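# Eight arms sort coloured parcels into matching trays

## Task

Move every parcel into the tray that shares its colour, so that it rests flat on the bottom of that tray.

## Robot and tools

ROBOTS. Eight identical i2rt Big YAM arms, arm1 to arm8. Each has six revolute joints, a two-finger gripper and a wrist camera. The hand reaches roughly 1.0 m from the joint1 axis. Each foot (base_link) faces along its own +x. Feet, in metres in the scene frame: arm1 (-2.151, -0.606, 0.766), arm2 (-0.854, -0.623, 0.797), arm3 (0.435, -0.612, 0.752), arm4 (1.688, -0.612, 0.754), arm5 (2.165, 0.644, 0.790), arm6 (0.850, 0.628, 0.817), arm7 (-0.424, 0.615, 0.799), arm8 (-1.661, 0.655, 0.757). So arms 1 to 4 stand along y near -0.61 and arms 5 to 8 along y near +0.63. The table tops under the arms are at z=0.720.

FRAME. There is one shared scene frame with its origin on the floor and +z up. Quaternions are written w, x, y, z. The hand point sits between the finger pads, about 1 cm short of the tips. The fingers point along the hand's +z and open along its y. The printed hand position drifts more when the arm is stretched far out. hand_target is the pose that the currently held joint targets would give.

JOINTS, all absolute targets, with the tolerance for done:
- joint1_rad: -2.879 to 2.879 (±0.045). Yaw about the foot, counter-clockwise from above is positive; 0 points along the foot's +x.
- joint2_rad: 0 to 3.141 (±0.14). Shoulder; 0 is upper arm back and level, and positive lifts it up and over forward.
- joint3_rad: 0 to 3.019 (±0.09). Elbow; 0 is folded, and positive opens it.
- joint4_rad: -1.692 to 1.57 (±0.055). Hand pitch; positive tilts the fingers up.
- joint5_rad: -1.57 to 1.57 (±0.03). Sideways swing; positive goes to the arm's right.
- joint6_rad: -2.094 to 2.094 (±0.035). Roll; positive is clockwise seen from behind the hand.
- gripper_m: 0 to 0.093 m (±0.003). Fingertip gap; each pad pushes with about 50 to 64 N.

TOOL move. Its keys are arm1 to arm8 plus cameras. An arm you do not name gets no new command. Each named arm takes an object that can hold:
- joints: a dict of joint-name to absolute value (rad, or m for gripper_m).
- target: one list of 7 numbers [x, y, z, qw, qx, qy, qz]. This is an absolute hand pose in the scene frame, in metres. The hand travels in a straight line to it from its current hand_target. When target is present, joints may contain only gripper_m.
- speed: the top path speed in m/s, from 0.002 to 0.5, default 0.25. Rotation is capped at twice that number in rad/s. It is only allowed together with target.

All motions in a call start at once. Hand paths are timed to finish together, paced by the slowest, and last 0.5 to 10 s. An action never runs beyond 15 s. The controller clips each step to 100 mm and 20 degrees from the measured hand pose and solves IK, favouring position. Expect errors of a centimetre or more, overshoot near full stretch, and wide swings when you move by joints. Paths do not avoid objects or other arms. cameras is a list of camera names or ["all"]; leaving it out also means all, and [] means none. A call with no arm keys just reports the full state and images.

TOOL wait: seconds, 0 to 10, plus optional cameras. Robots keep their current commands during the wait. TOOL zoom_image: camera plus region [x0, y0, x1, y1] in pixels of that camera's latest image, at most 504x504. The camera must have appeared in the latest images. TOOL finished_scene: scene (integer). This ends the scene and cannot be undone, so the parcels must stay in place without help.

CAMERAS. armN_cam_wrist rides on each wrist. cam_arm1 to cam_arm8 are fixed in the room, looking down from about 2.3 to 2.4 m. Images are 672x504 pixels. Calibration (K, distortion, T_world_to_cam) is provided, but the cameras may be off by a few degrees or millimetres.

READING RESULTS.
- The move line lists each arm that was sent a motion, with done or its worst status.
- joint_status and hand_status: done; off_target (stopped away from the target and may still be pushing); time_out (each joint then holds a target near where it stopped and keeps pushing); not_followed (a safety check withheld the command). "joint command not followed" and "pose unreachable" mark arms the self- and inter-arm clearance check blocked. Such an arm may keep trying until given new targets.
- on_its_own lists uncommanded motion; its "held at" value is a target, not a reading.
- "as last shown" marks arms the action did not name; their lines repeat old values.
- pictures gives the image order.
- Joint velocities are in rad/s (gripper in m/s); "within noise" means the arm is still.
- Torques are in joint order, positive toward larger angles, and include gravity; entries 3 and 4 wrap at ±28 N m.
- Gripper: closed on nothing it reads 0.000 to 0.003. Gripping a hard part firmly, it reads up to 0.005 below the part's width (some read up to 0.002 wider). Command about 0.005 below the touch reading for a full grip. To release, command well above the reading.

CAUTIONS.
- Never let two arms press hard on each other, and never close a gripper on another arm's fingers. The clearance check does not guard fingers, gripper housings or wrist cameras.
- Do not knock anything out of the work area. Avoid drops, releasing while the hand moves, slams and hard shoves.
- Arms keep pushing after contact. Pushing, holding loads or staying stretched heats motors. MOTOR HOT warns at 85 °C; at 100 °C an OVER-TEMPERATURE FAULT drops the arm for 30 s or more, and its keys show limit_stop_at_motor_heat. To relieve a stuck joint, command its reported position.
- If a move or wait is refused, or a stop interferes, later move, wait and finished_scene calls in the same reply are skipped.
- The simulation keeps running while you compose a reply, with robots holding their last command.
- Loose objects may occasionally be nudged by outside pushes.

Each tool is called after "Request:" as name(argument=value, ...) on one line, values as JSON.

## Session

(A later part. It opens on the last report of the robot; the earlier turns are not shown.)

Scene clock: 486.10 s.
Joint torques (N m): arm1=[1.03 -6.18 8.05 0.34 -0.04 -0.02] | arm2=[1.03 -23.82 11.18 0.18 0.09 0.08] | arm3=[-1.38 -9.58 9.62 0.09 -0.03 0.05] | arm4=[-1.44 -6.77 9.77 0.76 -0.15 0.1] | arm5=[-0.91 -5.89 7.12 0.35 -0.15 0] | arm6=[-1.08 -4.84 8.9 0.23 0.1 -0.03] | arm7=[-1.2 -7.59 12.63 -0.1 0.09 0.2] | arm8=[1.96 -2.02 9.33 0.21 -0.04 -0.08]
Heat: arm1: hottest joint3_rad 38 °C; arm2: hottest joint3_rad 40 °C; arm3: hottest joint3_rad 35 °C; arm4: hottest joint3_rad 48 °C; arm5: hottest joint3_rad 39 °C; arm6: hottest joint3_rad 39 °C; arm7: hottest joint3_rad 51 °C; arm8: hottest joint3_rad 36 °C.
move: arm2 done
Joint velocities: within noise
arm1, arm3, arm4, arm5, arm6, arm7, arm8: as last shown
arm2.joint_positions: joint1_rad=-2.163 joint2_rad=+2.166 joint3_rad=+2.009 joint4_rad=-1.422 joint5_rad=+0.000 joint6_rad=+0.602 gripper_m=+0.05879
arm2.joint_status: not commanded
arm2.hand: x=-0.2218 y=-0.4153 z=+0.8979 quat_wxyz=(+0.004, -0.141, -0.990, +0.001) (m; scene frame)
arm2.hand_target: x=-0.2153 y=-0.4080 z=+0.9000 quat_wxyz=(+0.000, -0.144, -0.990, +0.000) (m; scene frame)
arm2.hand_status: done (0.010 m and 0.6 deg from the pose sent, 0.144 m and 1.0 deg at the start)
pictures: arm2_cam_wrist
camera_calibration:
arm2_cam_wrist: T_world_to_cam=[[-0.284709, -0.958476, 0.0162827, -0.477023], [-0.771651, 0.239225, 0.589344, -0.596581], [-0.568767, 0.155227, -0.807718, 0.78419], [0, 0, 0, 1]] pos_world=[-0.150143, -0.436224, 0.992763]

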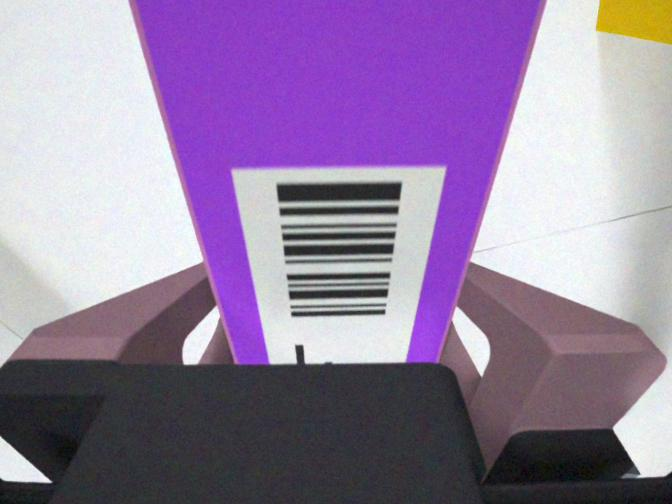

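Request:
move(arm2={"joints":{"joint2_rad":1.2,"joint3_rad":1.43,"joint4_rad":-1.66,"joint5_rad":0}}, cameras=[])

Request:
move(arm2={"joints":{"joint1_rad":-1.419,"joint6_rad":0}}, cameras=[])

Request:
move(arm2={"target":[-0.487,0.036,0.83,0,-0.5068,0.862,0],"speed":0.4}, cameras=[])

Request:
move(arm2={"target":[-0.487,0.036,0.759,0,-0.5068,0.862,0],"speed":0.15}, cameras=["cam_arm2"])

Scene clock: 495.83 s.
Joint torques (N m): arm1=[1.26 -6.07 7.98 0.4 -0.05 -0.03] | arm2=[0.91 -8.64 8.5 0.59 0.05 0.06] | arm3=[-1.38 -9.58 9.62 0.12 -0.03 0.06] | arm4=[-1.38 -6.77 9.77 0.75 -0.15 0.1] | arm5=[-0.56 -6.24 7.28 0.17 -0.16 0] | arm6=[-1.14 -4.84 8.88 0.23 0.1 -0.02] | arm7=[-1.26 -7.65 12.62 -0.1 0.1 0.21] | arm8=[1.9 -2.2 9.33 0.13 -0.04 -0.06]
Heat: arm1: hottest joint3_rad 37 °C; arm2: hottest joint3_rad 41 °C; arm3: hottest joint3_rad 35 °C; arm4: hottest joint3_rad 48 °C; arm5: hottest joint3_rad 39 °C; arm6: hottest joint3_rad 39 °C; arm7: hottest joint3_rad 51 °C; arm8: hottest joint3_rad 36 °C.
move: arm2 done
Joint velocities: within noise
arm1.joint_positions: joint1_rad=-1.550 joint2_rad=+1.194 joint3_rad=+1.440 joint4_rad=-1.653 joint5_rad=+0.003 joint6_rad=-0.055 gripper_m=+0.08485
arm1.joint_status: not commanded
arm1.hand: x=-2.2930 y=-0.9297 z=+1.1270 quat_wxyz=(-0.047, -0.816, -0.571, +0.072) (m; scene frame)
arm1.hand_target: x=-2.2927 y=-0.9279 z=+1.1205 quat_wxyz=(-0.042, -0.817, -0.572, +0.061) (m; scene frame)
arm1.hand_status: not commanded
arm2.joint_positions: joint1_rad=-2.163 joint2_rad=+1.193 joint3_rad=+1.429 joint4_rad=-1.655 joint5_rad=+0.000 joint6_rad=+0.602 gripper_m=+0.05879
arm2.joint_status: all done
arm2.hand: x=-0.5177 y=-0.5130 z=+1.1512 quat_wxyz=(-0.068, -0.141, -0.987, -0.034) (m; scene frame)
arm2.hand_target: x=-0.5183 y=-0.5104 z=+1.1491 quat_wxyz=(-0.062, -0.144, -0.987, -0.032) (m; scene frame)
arm2.hand_status: not commanded
arm3, arm4, arm5, arm6, arm7, arm8: as last shown
pictures: none
No camera images: "cameras" was empty.

Scene clock: 497.27 s.
Joint torques (N m): arm1=[1.38 -5.95 8.05 0.39 -0.01 -0.01] | arm2=[0.73 -8.76 8.51 0.61 0.01 -0.19] | arm3=[-1.44 -9.52 9.66 0.13 -0.03 0.06] | arm4=[-1.38 -6.77 9.76 0.75 -0.15 0.1] | arm5=[-0.5 -6.3 7.36 0.16 -0.15 -0.03] | arm6=[-1.14 -4.89 8.88 0.21 0.1 -0.03] | arm7=[-0.97 -7.53 12.63 -0.1 0.09 0.2] | arm8=[2.08 -1.9 9.36 0.17 -0.05 -0.08]
Heat: arm1: hottest joint3_rad 37 °C; arm2: hottest joint3_rad 41 °C; arm3: hottest joint3_rad 35 °C; arm4: hottest joint3_rad 48 °C; arm5: hottest joint3_rad 39 °C; arm6: hottest joint3_rad 39 °C; arm7: hottest joint3_rad 51 °C; arm8: hottest joint3_rad 36 °C.
move: arm2 done
Joint velocities: within noise
arm1, arm3, arm4, arm5, arm6, arm8: as last shown
arm2.joint_positions: joint1_rad=-1.426 joint2_rad=+1.195 joint3_rad=+1.429 joint4_rad=-1.655 joint5_rad=+0.000 joint6_rad=+0.013 gripper_m=+0.05879
arm2.joint_status: all done
arm2.hand: x=-0.6789 y=-0.3153 z=+1.1509 quat_wxyz=(-0.065, +0.496, -0.865, -0.039) (m; scene frame)
arm2.hand_target: x=-0.6810 y=-0.3143 z=+1.1493 quat_wxyz=(-0.061, +0.505, -0.860, -0.036) (m; scene frame)
arm2.hand_status: not commanded
arm7.joint_positions: joint1_rad=-0.590 joint2_rad=+1.204 joint3_rad=+1.403 joint4_rad=-1.649 joint5_rad=-0.003 joint6_rad=+0.386 gripper_m=+0.09010
arm7.joint_status: not commanded
arm7.hand: x=-0.3054 y=+0.2810 z=+1.1380 quat_wxyz=(-0.054, -0.722, -0.690, +0.022) (m; scene frame)
arm7.hand_target: x=-0.3087 y=+0.2788 z=+1.1501 quat_wxyz=(-0.063, -0.728, -0.682, +0.028) (m; scene frame)
arm7.hand_status: not commanded
pictures: none
No camera images: "cameras" was empty.

Scene clock: 500.23 s.
Joint torques (N m): arm1=[1.2 -5.95 7.98 0.28 -0.03 -0.01] | arm2=[0.85 -27.87 12.15 0.14 0.03 -0.19] | arm3=[-1.32 -9.52 9.66 0.1 -0.03 0.07] | arm4=[-1.44 -6.77 9.77 0.75 -0.15 0.1] | arm5=[-1.03 -6.07 7.45 0.28 -0.17 -0.03] | arm6=[-1.14 -4.84 8.87 0.21 0.1 -0.03] | arm7=[-1.08 -7.65 12.59 -0.09 0.09 0.2] | arm8=[1.96 -2.14 9.33 0.21 -0.03 -0.09]
Heat: arm1: hottest joint3_rad 37 °C; arm2: hottest joint3_rad 42 °C; arm3: hottest joint3_rad 35 °C; arm4: hottest joint3_rad 48 °C; arm5: hottest joint3_rad 39 °C; arm6: hottest joint3_rad 39 °C; arm7: hottest joint3_rad 51 °C; arm8: hottest joint3_rad 36 °C.
move: arm2 off_target
Joint velocities: within noise
arm1, arm3, arm4, arm7: as last shown
arm2.joint_positions: joint1_rad=-1.425 joint2_rad=+2.517 joint3_rad=+2.453 joint4_rad=-1.528 joint5_rad=+0.000 joint6_rad=+0.013 gripper_m=+0.05879
arm2.joint_status: not commanded
arm2.hand: x=-0.4872 y=+0.0252 z=+0.8246 quat_wxyz=(+0.009, +0.498, -0.867, +0.005) (m; scene frame)
arm2.hand_target: x=-0.4874 y=+0.0355 z=+0.8301 quat_wxyz=(-0.001, +0.507, -0.862, +0.000) (m; scene frame)
arm2.hand_status: off_target (0.012 m and 1.6 deg from the pose sent, 0.513 m and 8.7 deg at the start)
arm5.joint_positions: joint1_rad=+1.001 joint2_rad=+1.201 joint3_rad=+1.424 joint4_rad=-1.652 joint5_rad=+0.002 joint6_rad=-0.008 gripper_m=+0.08988
arm5.joint_status: not commanded
arm5.hand: x=+1.9002 y=+0.4030 z=+1.1373 quat_wxyz=(+0.022, +0.929, +0.364, -0.064) (m; scene frame)
arm5.hand_target: x=+1.9012 y=+0.4039 z=+1.1397 quat_wxyz=(+0.022, +0.930, +0.363, -0.063) (m; scene frame)
arm5.hand_status: not commanded
arm6.joint_positions: joint1_rad=-0.754 joint2_rad=+1.193 joint3_rad=+1.425 joint4_rad=-1.654 joint5_rad=-0.002 joint6_rad=-0.006 gripper_m=+0.08989
arm6.joint_status: not commanded
arm6.hand: x=+0.9202 y=+0.2819 z=+1.1694 quat_wxyz=(-0.058, -0.629, -0.774, +0.047) (m; scene frame)
arm6.hand_target: x=+0.9179 y=+0.2804 z=+1.1689 quat_wxyz=(-0.054, -0.634, -0.770, +0.045) (m; scene frame)
arm6.hand_status: not commanded
arm8.joint_positions: joint1_rad=+0.698 joint2_rad=+0.897 joint3_rad=+1.304 joint4_rad=-1.654 joint5_rad=-0.001 joint6_rad=+0.002 gripper_m=+0.08993
arm8.joint_status: not commanded
arm8.hand: x=-1.6368 y=+0.3890 z=+1.1448 quat_wxyz=(-0.120, -0.666, -0.728, +0.109) (m; scene frame)
arm8.hand_target: x=-1.6366 y=+0.3901 z=+1.1417 quat_wxyz=(-0.114, -0.664, -0.731, +0.105) (m; scene frame)
arm8.hand_status: not commanded
pictures: none
No camera images: "cameras" was empty.

Scene clock: 501.47 s.
Joint torques (N m): arm1=[1.26 -6.01 7.94 0.28 -0.03 -0.02] | arm2=[0.79 -28.51 9.14 0.85 0.03 -0.19] | arm3=[-1.32 -9.58 9.65 0.1 -0.03 0.05] | arm4=[-1.38 -6.77 9.77 0.75 -0.15 0.1] | arm5=[-0.67 -6.07 7.25 0.21 -0.16 -0.03] | arm6=[-1.08 -4.78 8.88 0.21 0.1 -0.03] | arm7=[-1.08 -7.53 12.64 -0.12 0.1 0.2] | arm8=[2.08 -2.08 9.4 0.18 -0.05 -0.09]
Heat: arm1: hottest joint3_rad 37 °C; arm2: hottest joint3_rad 41 °C; arm3: hottest joint3_rad 35 °C; arm4: hottest joint3_rad 48 °C; arm5: hottest joint3_rad 39 °C; arm6: hottest joint3_rad 39 °C; arm7: hottest joint3_rad 51 °C; arm8: hottest joint3_rad 36 °C.
move: arm2 done
Joint velocities: within noise
arm1, arm5, arm6, arm7, arm8: as last shown
arm2.joint_positions: joint1_rad=-1.425 joint2_rad=+2.569 joint3_rad=+2.388 joint4_rad=-1.403 joint5_rad=+0.000 joint6_rad=+0.013 gripper_m=+0.05879
arm2.joint_status: not commanded
arm2.hand: x=-0.4849 y=+0.0293 z=+0.7620 quat_wxyz=(+0.005, +0.498, -0.867, +0.003) (m; scene frame)
arm2.hand_target: x=-0.4872 y=+0.0359 z=+0.7591 quat_wxyz=(+0.000, +0.507, -0.862, +0.000) (m; scene frame)
arm2.hand_status: done (0.008 m and 1.3 deg from the pose sent, 0.066 m and 1.6 deg at the start)
arm3.joint_positions: joint1_rad=+0.809 joint2_rad=+1.200 joint3_rad=+1.425 joint4_rad=-1.653 joint5_rad=-0.010 joint6_rad=-0.016 gripper_m=+0.08999
arm3.joint_status: not commanded
arm3.hand: x=+0.0852 y=-0.6850 z=+1.0993 quat_wxyz=(+0.009, +0.992, +0.107, -0.068) (m; scene frame)
arm3.hand_target: x=+0.0856 y=-0.6814 z=+1.1011 quat_wxyz=(+0.007, +0.993, +0.098, -0.067) (m; scene frame)
arm3.hand_status: not commanded
arm4.joint_positions: joint1_rad=-1.877 joint2_rad=+1.204 joint3_rad=+1.436 joint4_rad=-1.665 joint5_rad=-0.013 joint6_rad=-0.007 gripper_m=+0.08488
arm4.joint_status: not commanded
arm4.hand: x=+1.9069 y=-0.8905 z=+1.1064 quat_wxyz=(-0.061, -0.441, -0.895, +0.032) (m; scene frame)
arm4.hand_target: x=+1.9029 y=-0.8926 z=+1.1057 quat_wxyz=(-0.063, -0.450, -0.890, +0.032) (m; scene frame)
arm4.hand_status: not commanded
pictures: cam_arm2

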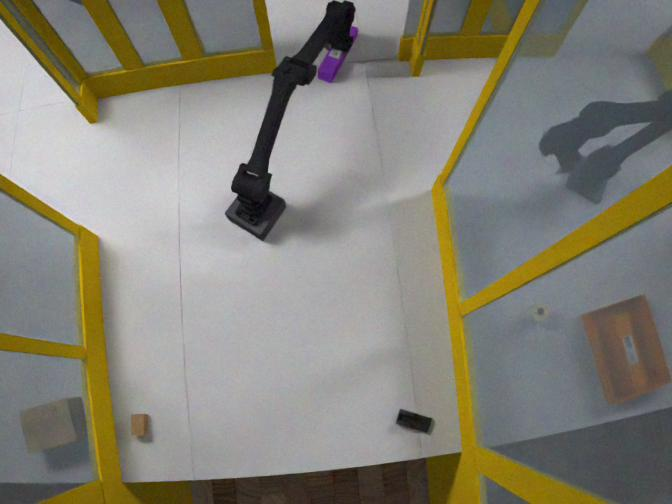

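Request:
move(arm2={"target":[-0.487,0.036,0.754,0,-0.5068,0.862,0],"speed":0.1}, cameras=[])

Request:
move(arm2={"joints":{"gripper_m":0.09}}, cameras=[])

Request:
move(arm2={"target":[-0.487,0.036,0.92,0,-0.5068,0.862,0],"speed":0.4}, arm7={"joints":{"joint1_rad":-1.044,"joint6_rad":0.396}}, cameras=[])

Request:
move(arm2={"joints":{"joint2_rad":1.2,"joint3_rad":1.43,"joint4_rad":-1.66,"joint5_rad":0}}, cameras=[])

Request:
move(arm2={"joints":{"joint1_rad":-1.9}}, arm7={"target":[-0.488,0.026,0.85,0,0.862,0.5068,0],"speed":0.4}, cameras=["arm7_cam_wrist"])

Scene clock: 513.93 s.
Joint torques (N m): arm1=[1.2 -6.01 8.06 0.34 -0.01 -0.02] | arm2=[0.79 -28.4 8.81 0.94 0.03 -0.19] | arm3=[-1.32 -9.52 9.62 0.1 -0.03 0.06] | arm4=[-1.44 -6.77 9.77 0.75 -0.15 0.1] | arm5=[-0.62 -6.36 7.23 0.05 -0.2 -0.02] | arm6=[-1.14 -4.78 8.88 0.21 0.1 -0.03] | arm7=[-1.03 -7.47 12.62 -0.16 0.09 0.2] | arm8=[2.2 -2.14 9.39 0.17 -0.05 -0.08]
Heat: arm1: hottest joint3_rad 37 °C; arm2: hottest joint3_rad 40 °C; arm3: hottest joint3_rad 35 °C; arm4: hottest joint3_rad 47 °C; arm5: hottest joint3_rad 39 °C; arm6: hottest joint3_rad 39 °C; arm7: hottest joint3_rad 52 °C; arm8: hottest joint3_rad 36 °C.
move: arm2 done
Joint velocities: within noise
arm1, arm3, arm4, arm5, arm6, arm7, arm8: as last shown
arm2.joint_positions: joint1_rad=-1.425 joint2_rad=+2.569 joint3_rad=+2.388 joint4_rad=-1.395 joint5_rad=+0.000 joint6_rad=+0.013 gripper_m=+0.05879
arm2.joint_status: not commanded
arm2.hand: x=-0.4839 y=+0.0310 z=+0.7619 quat_wxyz=(+0.002, +0.498, -0.867, +0.001) (m; scene frame)
arm2.hand_target: x=-0.4872 y=+0.0358 z=+0.7541 quat_wxyz=(+0.000, +0.507, -0.862, +0.000) (m; scene frame)
arm2.hand_status: done (0.010 m and 1.2 deg from the pose sent, 0.011 m and 1.3 deg at the start)
pictures: none
No camera images: "cameras" was empty.

Scene clock: 514.57 s.
Joint torques (N m): arm1=[1.08 -6.24 8.1 0.38 -0.03 -0.02] | arm2=[0.85 -28.4 8.81 0.91 0.03 -0.19] | arm3=[-1.26 -9.52 9.65 0.14 -0.02 0.05] | arm4=[-1.38 -6.77 9.77 0.75 -0.15 0.1] | arm5=[-0.85 -6.12 7.24 0.18 -0.19 0] | arm6=[-1.08 -4.78 8.9 0.21 0.1 -0.03] | arm7=[-1.14 -7.65 12.62 -0.09 0.09 0.21] | arm8=[1.9 -2.2 9.33 0.16 -0.03 -0.09]
Heat: arm1: hottest joint3_rad 37 °C; arm2: hottest joint3_rad 40 °C; arm3: hottest joint3_rad 35 °C; arm4: hottest joint3_rad 47 °C; arm5: hottest joint3_rad 39 °C; arm6: hottest joint3_rad 39 °C; arm7: hottest joint3_rad 52 °C; arm8: hottest joint3_rad 36 °C.
move: arm2 done
Joint velocities: within noise
arm1, arm3, arm4, arm5, arm6, arm7, arm8: as last shown
arm2.joint_positions: joint1_rad=-1.425 joint2_rad=+2.569 joint3_rad=+2.388 joint4_rad=-1.395 joint5_rad=+0.000 joint6_rad=+0.013 gripper_m=+0.08984
arm2.joint_status: all done
arm2.hand: x=-0.4839 y=+0.0310 z=+0.7619 quat_wxyz=(+0.002, +0.498, -0.867, +0.001) (m; scene frame)
arm2.hand_target: x=-0.4872 y=+0.0358 z=+0.7541 quat_wxyz=(+0.000, +0.507, -0.862, +0.000) (m; scene frame)
arm2.hand_status: not commanded
pictures: none
No camera images: "cameras" was empty.

Scene clock: 516.07 s.
Joint torques (N m): arm1=[1.08 -5.95 8.01 0.29 -0.02 -0.03] | arm2=[0.85 -26.99 11.14 0.27 0.03 -0.18] | arm3=[-1.2 -9.7 9.65 0.13 -0.02 0.06] | arm4=[-1.44 -6.77 9.77 0.76 -0.15 0.1] | arm5=[-1.32 -6.12 7.25 0.25 -0.19 0.01] | arm6=[-1.08 -4.78 8.88 0.21 0.1 -0.03] | arm7=[-1.08 -7.65 12.64 -0.09 0.04 0.19] | arm8=[1.96 -2.14 9.32 0.17 -0.04 -0.1]
Heat: arm1: hottest joint3_rad 37 °C; arm2: hottest joint3_rad 41 °C; arm3: hottest joint3_rad 35 °C; arm4: hottest joint3_rad 47 °C; arm5: hottest joint3_rad 39 °C; arm6: hottest joint3_rad 39 °C; arm7: hottest joint3_rad 52 °C; arm8: hottest joint3_rad 36 °C.
move: arm2 off_target; arm7 done
Joint velocities: within noise
arm1, arm3, arm4, arm5, arm6, arm8: as last shown
arm2.joint_positions: joint1_rad=-1.425 joint2_rad=+2.465 joint3_rad=+2.614 joint4_rad=-1.670 joint5_rad=+0.000 joint6_rad=+0.013 gripper_m=+0.08992
arm2.joint_status: not commanded
arm2.hand: x=-0.4848 y=+0.0292 z=+0.9235 quat_wxyz=(-0.021, +0.498, -0.867, -0.013) (m; scene frame)
arm2.hand_target: x=-0.4875 y=+0.0353 z=+0.9197 quat_wxyz=(-0.022, +0.507, -0.862, -0.013) (m; scene frame)
arm2.hand_status: off_target (0.008 m and 3.1 deg from the pose sent, 0.158 m and 1.2 deg at the start; pose on its path clipped on 7 of 45 steps; a joint's target at an end of its range on 27 of 45 steps)
arm7.joint_positions: joint1_rad=-1.036 joint2_rad=+1.204 joint3_rad=+1.403 joint4_rad=-1.649 joint5_rad=-0.002 joint6_rad=+0.387 gripper_m=+0.09010
arm7.joint_status: all done
arm7.hand: x=-0.4607 y=+0.2626 z=+1.1380 quat_wxyz=(-0.047, -0.857, -0.513, +0.035) (m; scene frame)
arm7.hand_target: x=-0.4639 y=+0.2619 z=+1.1501 quat_wxyz=(-0.055, -0.860, -0.505, +0.042) (m; scene frame)
arm7.hand_status: not commanded
pictures: none
No camera images: "cameras" was empty.

Scene clock: 517.87 s.
Joint torques (N m): arm1=[1.2 -5.77 8.01 0.32 -0.04 0.01] | arm2=[0.79 -10.29 8.39 0.9 -0.01 -0.18] | arm3=[-1.26 -9.64 9.66 0.09 -0.03 0.05] | arm4=[-1.38 -6.77 9.77 0.75 -0.15 0.1] | arm5=[-0.85 -5.77 7.25 0.13 -0.22 -0.02] | arm6=[-1.14 -4.89 8.87 0.2 0.1 -0.03] | arm7=[-1.03 -7.59 12.63 -0.16 0.04 0.18] | arm8=[2.02 -2.08 9.36 0.16 -0.07 -0.08]
Heat: arm1: hottest joint3_rad 37 °C; arm2: hottest joint3_rad 41 °C; arm3: hottest joint3_rad 35 °C; arm4: hottest joint3_rad 47 °C; arm5: hottest joint3_rad 39 °C; arm6: hottest joint3_rad 39 °C; arm7: hottest joint3_rad 52 °C; arm8: hottest joint3_rad 36 °C.
move: arm2 done
Joint velocities: within noise
arm1, arm3, arm4, arm5, arm6, arm7, arm8: as last shown
arm2.joint_positions: joint1_rad=-1.425 joint2_rad=+1.209 joint3_rad=+1.431 joint4_rad=-1.663 joint5_rad=+0.000 joint6_rad=+0.013 gripper_m=+0.08992
arm2.joint_status: all done
arm2.hand: x=-0.6786 y=-0.3140 z=+1.1465 quat_wxyz=(-0.056, +0.497, -0.865, -0.033) (m; scene frame)
arm2.hand_target: x=-0.6815 y=-0.3139 z=+1.1494 quat_wxyz=(-0.061, +0.505, -0.860, -0.036) (m; scene frame)
arm2.hand_status: not commanded
pictures: none
No camera images: "cameras" was empty.

Scene clock: 519.80 s.
Joint torques (N m): arm1=[1.03 -6.18 8.03 0.32 -0.05 -0.03] | arm2=[-0.32 -10.29 8.39 0.88 -0.01 -0.18] | arm3=[-1.38 -9.58 9.61 0.12 -0.03 0.06] | arm4=[-1.44 -6.77 9.77 0.75 -0.15 0.1] | arm5=[-0.79 -6.12 7.3 0.18 -0.13 -0.02] | arm6=[-1.08 -4.84 8.9 0.2 0.09 -0.03] | arm7=[-0.67 -15.21 13.82 0.03 0 0.21] | arm8=[1.96 -2.2 9.35 0.12 -0.05 -0.09]
Heat: arm1: hottest joint3_rad 37 °C; arm2: hottest joint3_rad 41 °C; arm3: hottest joint3_rad 35 °C; arm4: hottest joint3_rad 47 °C; arm5: hottest joint3_rad 39 °C; arm6: hottest joint3_rad 39 °C; arm7: hottest joint3_rad 52 °C; arm8: hottest joint3_rad 36 °C.
move: arm2 done; arm7 off_target
Joint velocities: within noise
arm1.joint_positions: joint1_rad=-1.550 joint2_rad=+1.194 joint3_rad=+1.440 joint4_rad=-1.653 joint5_rad=+0.003 joint6_rad=-0.055 gripper_m=+0.08485
arm1.joint_status: not commanded
arm1.hand: x=-2.2930 y=-0.9297 z=+1.1270 quat_wxyz=(-0.047, -0.816, -0.571, +0.072) (m; scene frame)
arm1.hand_target: x=-2.2927 y=-0.9279 z=+1.1205 quat_wxyz=(-0.042, -0.817, -0.572, +0.061) (m; scene frame)
arm1.hand_status: not commanded
arm2.joint_positions: joint1_rad=-1.894 joint2_rad=+1.209 joint3_rad=+1.431 joint4_rad=-1.663 joint5_rad=+0.000 joint6_rad=+0.013 gripper_m=+0.08992
arm2.joint_status: all done
arm2.hand: x=-0.5577 y=-0.4267 z=+1.1464 quat_wxyz=(-0.062, +0.283, -0.957, -0.020) (m; scene frame)
arm2.hand_target: x=-0.5576 y=-0.4294 z=+1.1492 quat_wxyz=(-0.068, +0.285, -0.956, -0.021) (m; scene frame)
arm2.hand_status: not commanded
arm3, arm4, arm5, arm6, arm8: as last shown
arm7.joint_positions: joint1_rad=-1.036 joint2_rad=+1.981 joint3_rad=+1.536 joint4_rad=-1.165 joint5_rad=-0.002 joint6_rad=+0.390 gripper_m=+0.09010
arm7.joint_status: not commanded
arm7.hand: x=-0.4836 y=+0.0476 z=+0.8384 quat_wxyz=(+0.016, -0.858, -0.512, -0.013) (m; scene frame)
arm7.hand_target: x=-0.4879 y=+0.0270 z=+0.8505 quat_wxyz=(+0.000, -0.862, -0.507, +0.000) (m; scene frame)
arm7.hand_status: off_target (0.025 m and 2.5 deg from the pose sent, 0.374 m and 6.8 deg at the start)
pictures: arm7_cam_wrist
camera_calibration:
arm7_cam_wrist: T_world_to_cam=[[-0.887421, 0.460106, 0.0280505, -0.477791], [0.382454, 0.70095, 0.601995, -0.346737], [0.257319, 0.544951, -0.798007, 0.888766], [0, 0, 0, 1]] pos_world=[-0.520087, -0.0214548, 0.931378]

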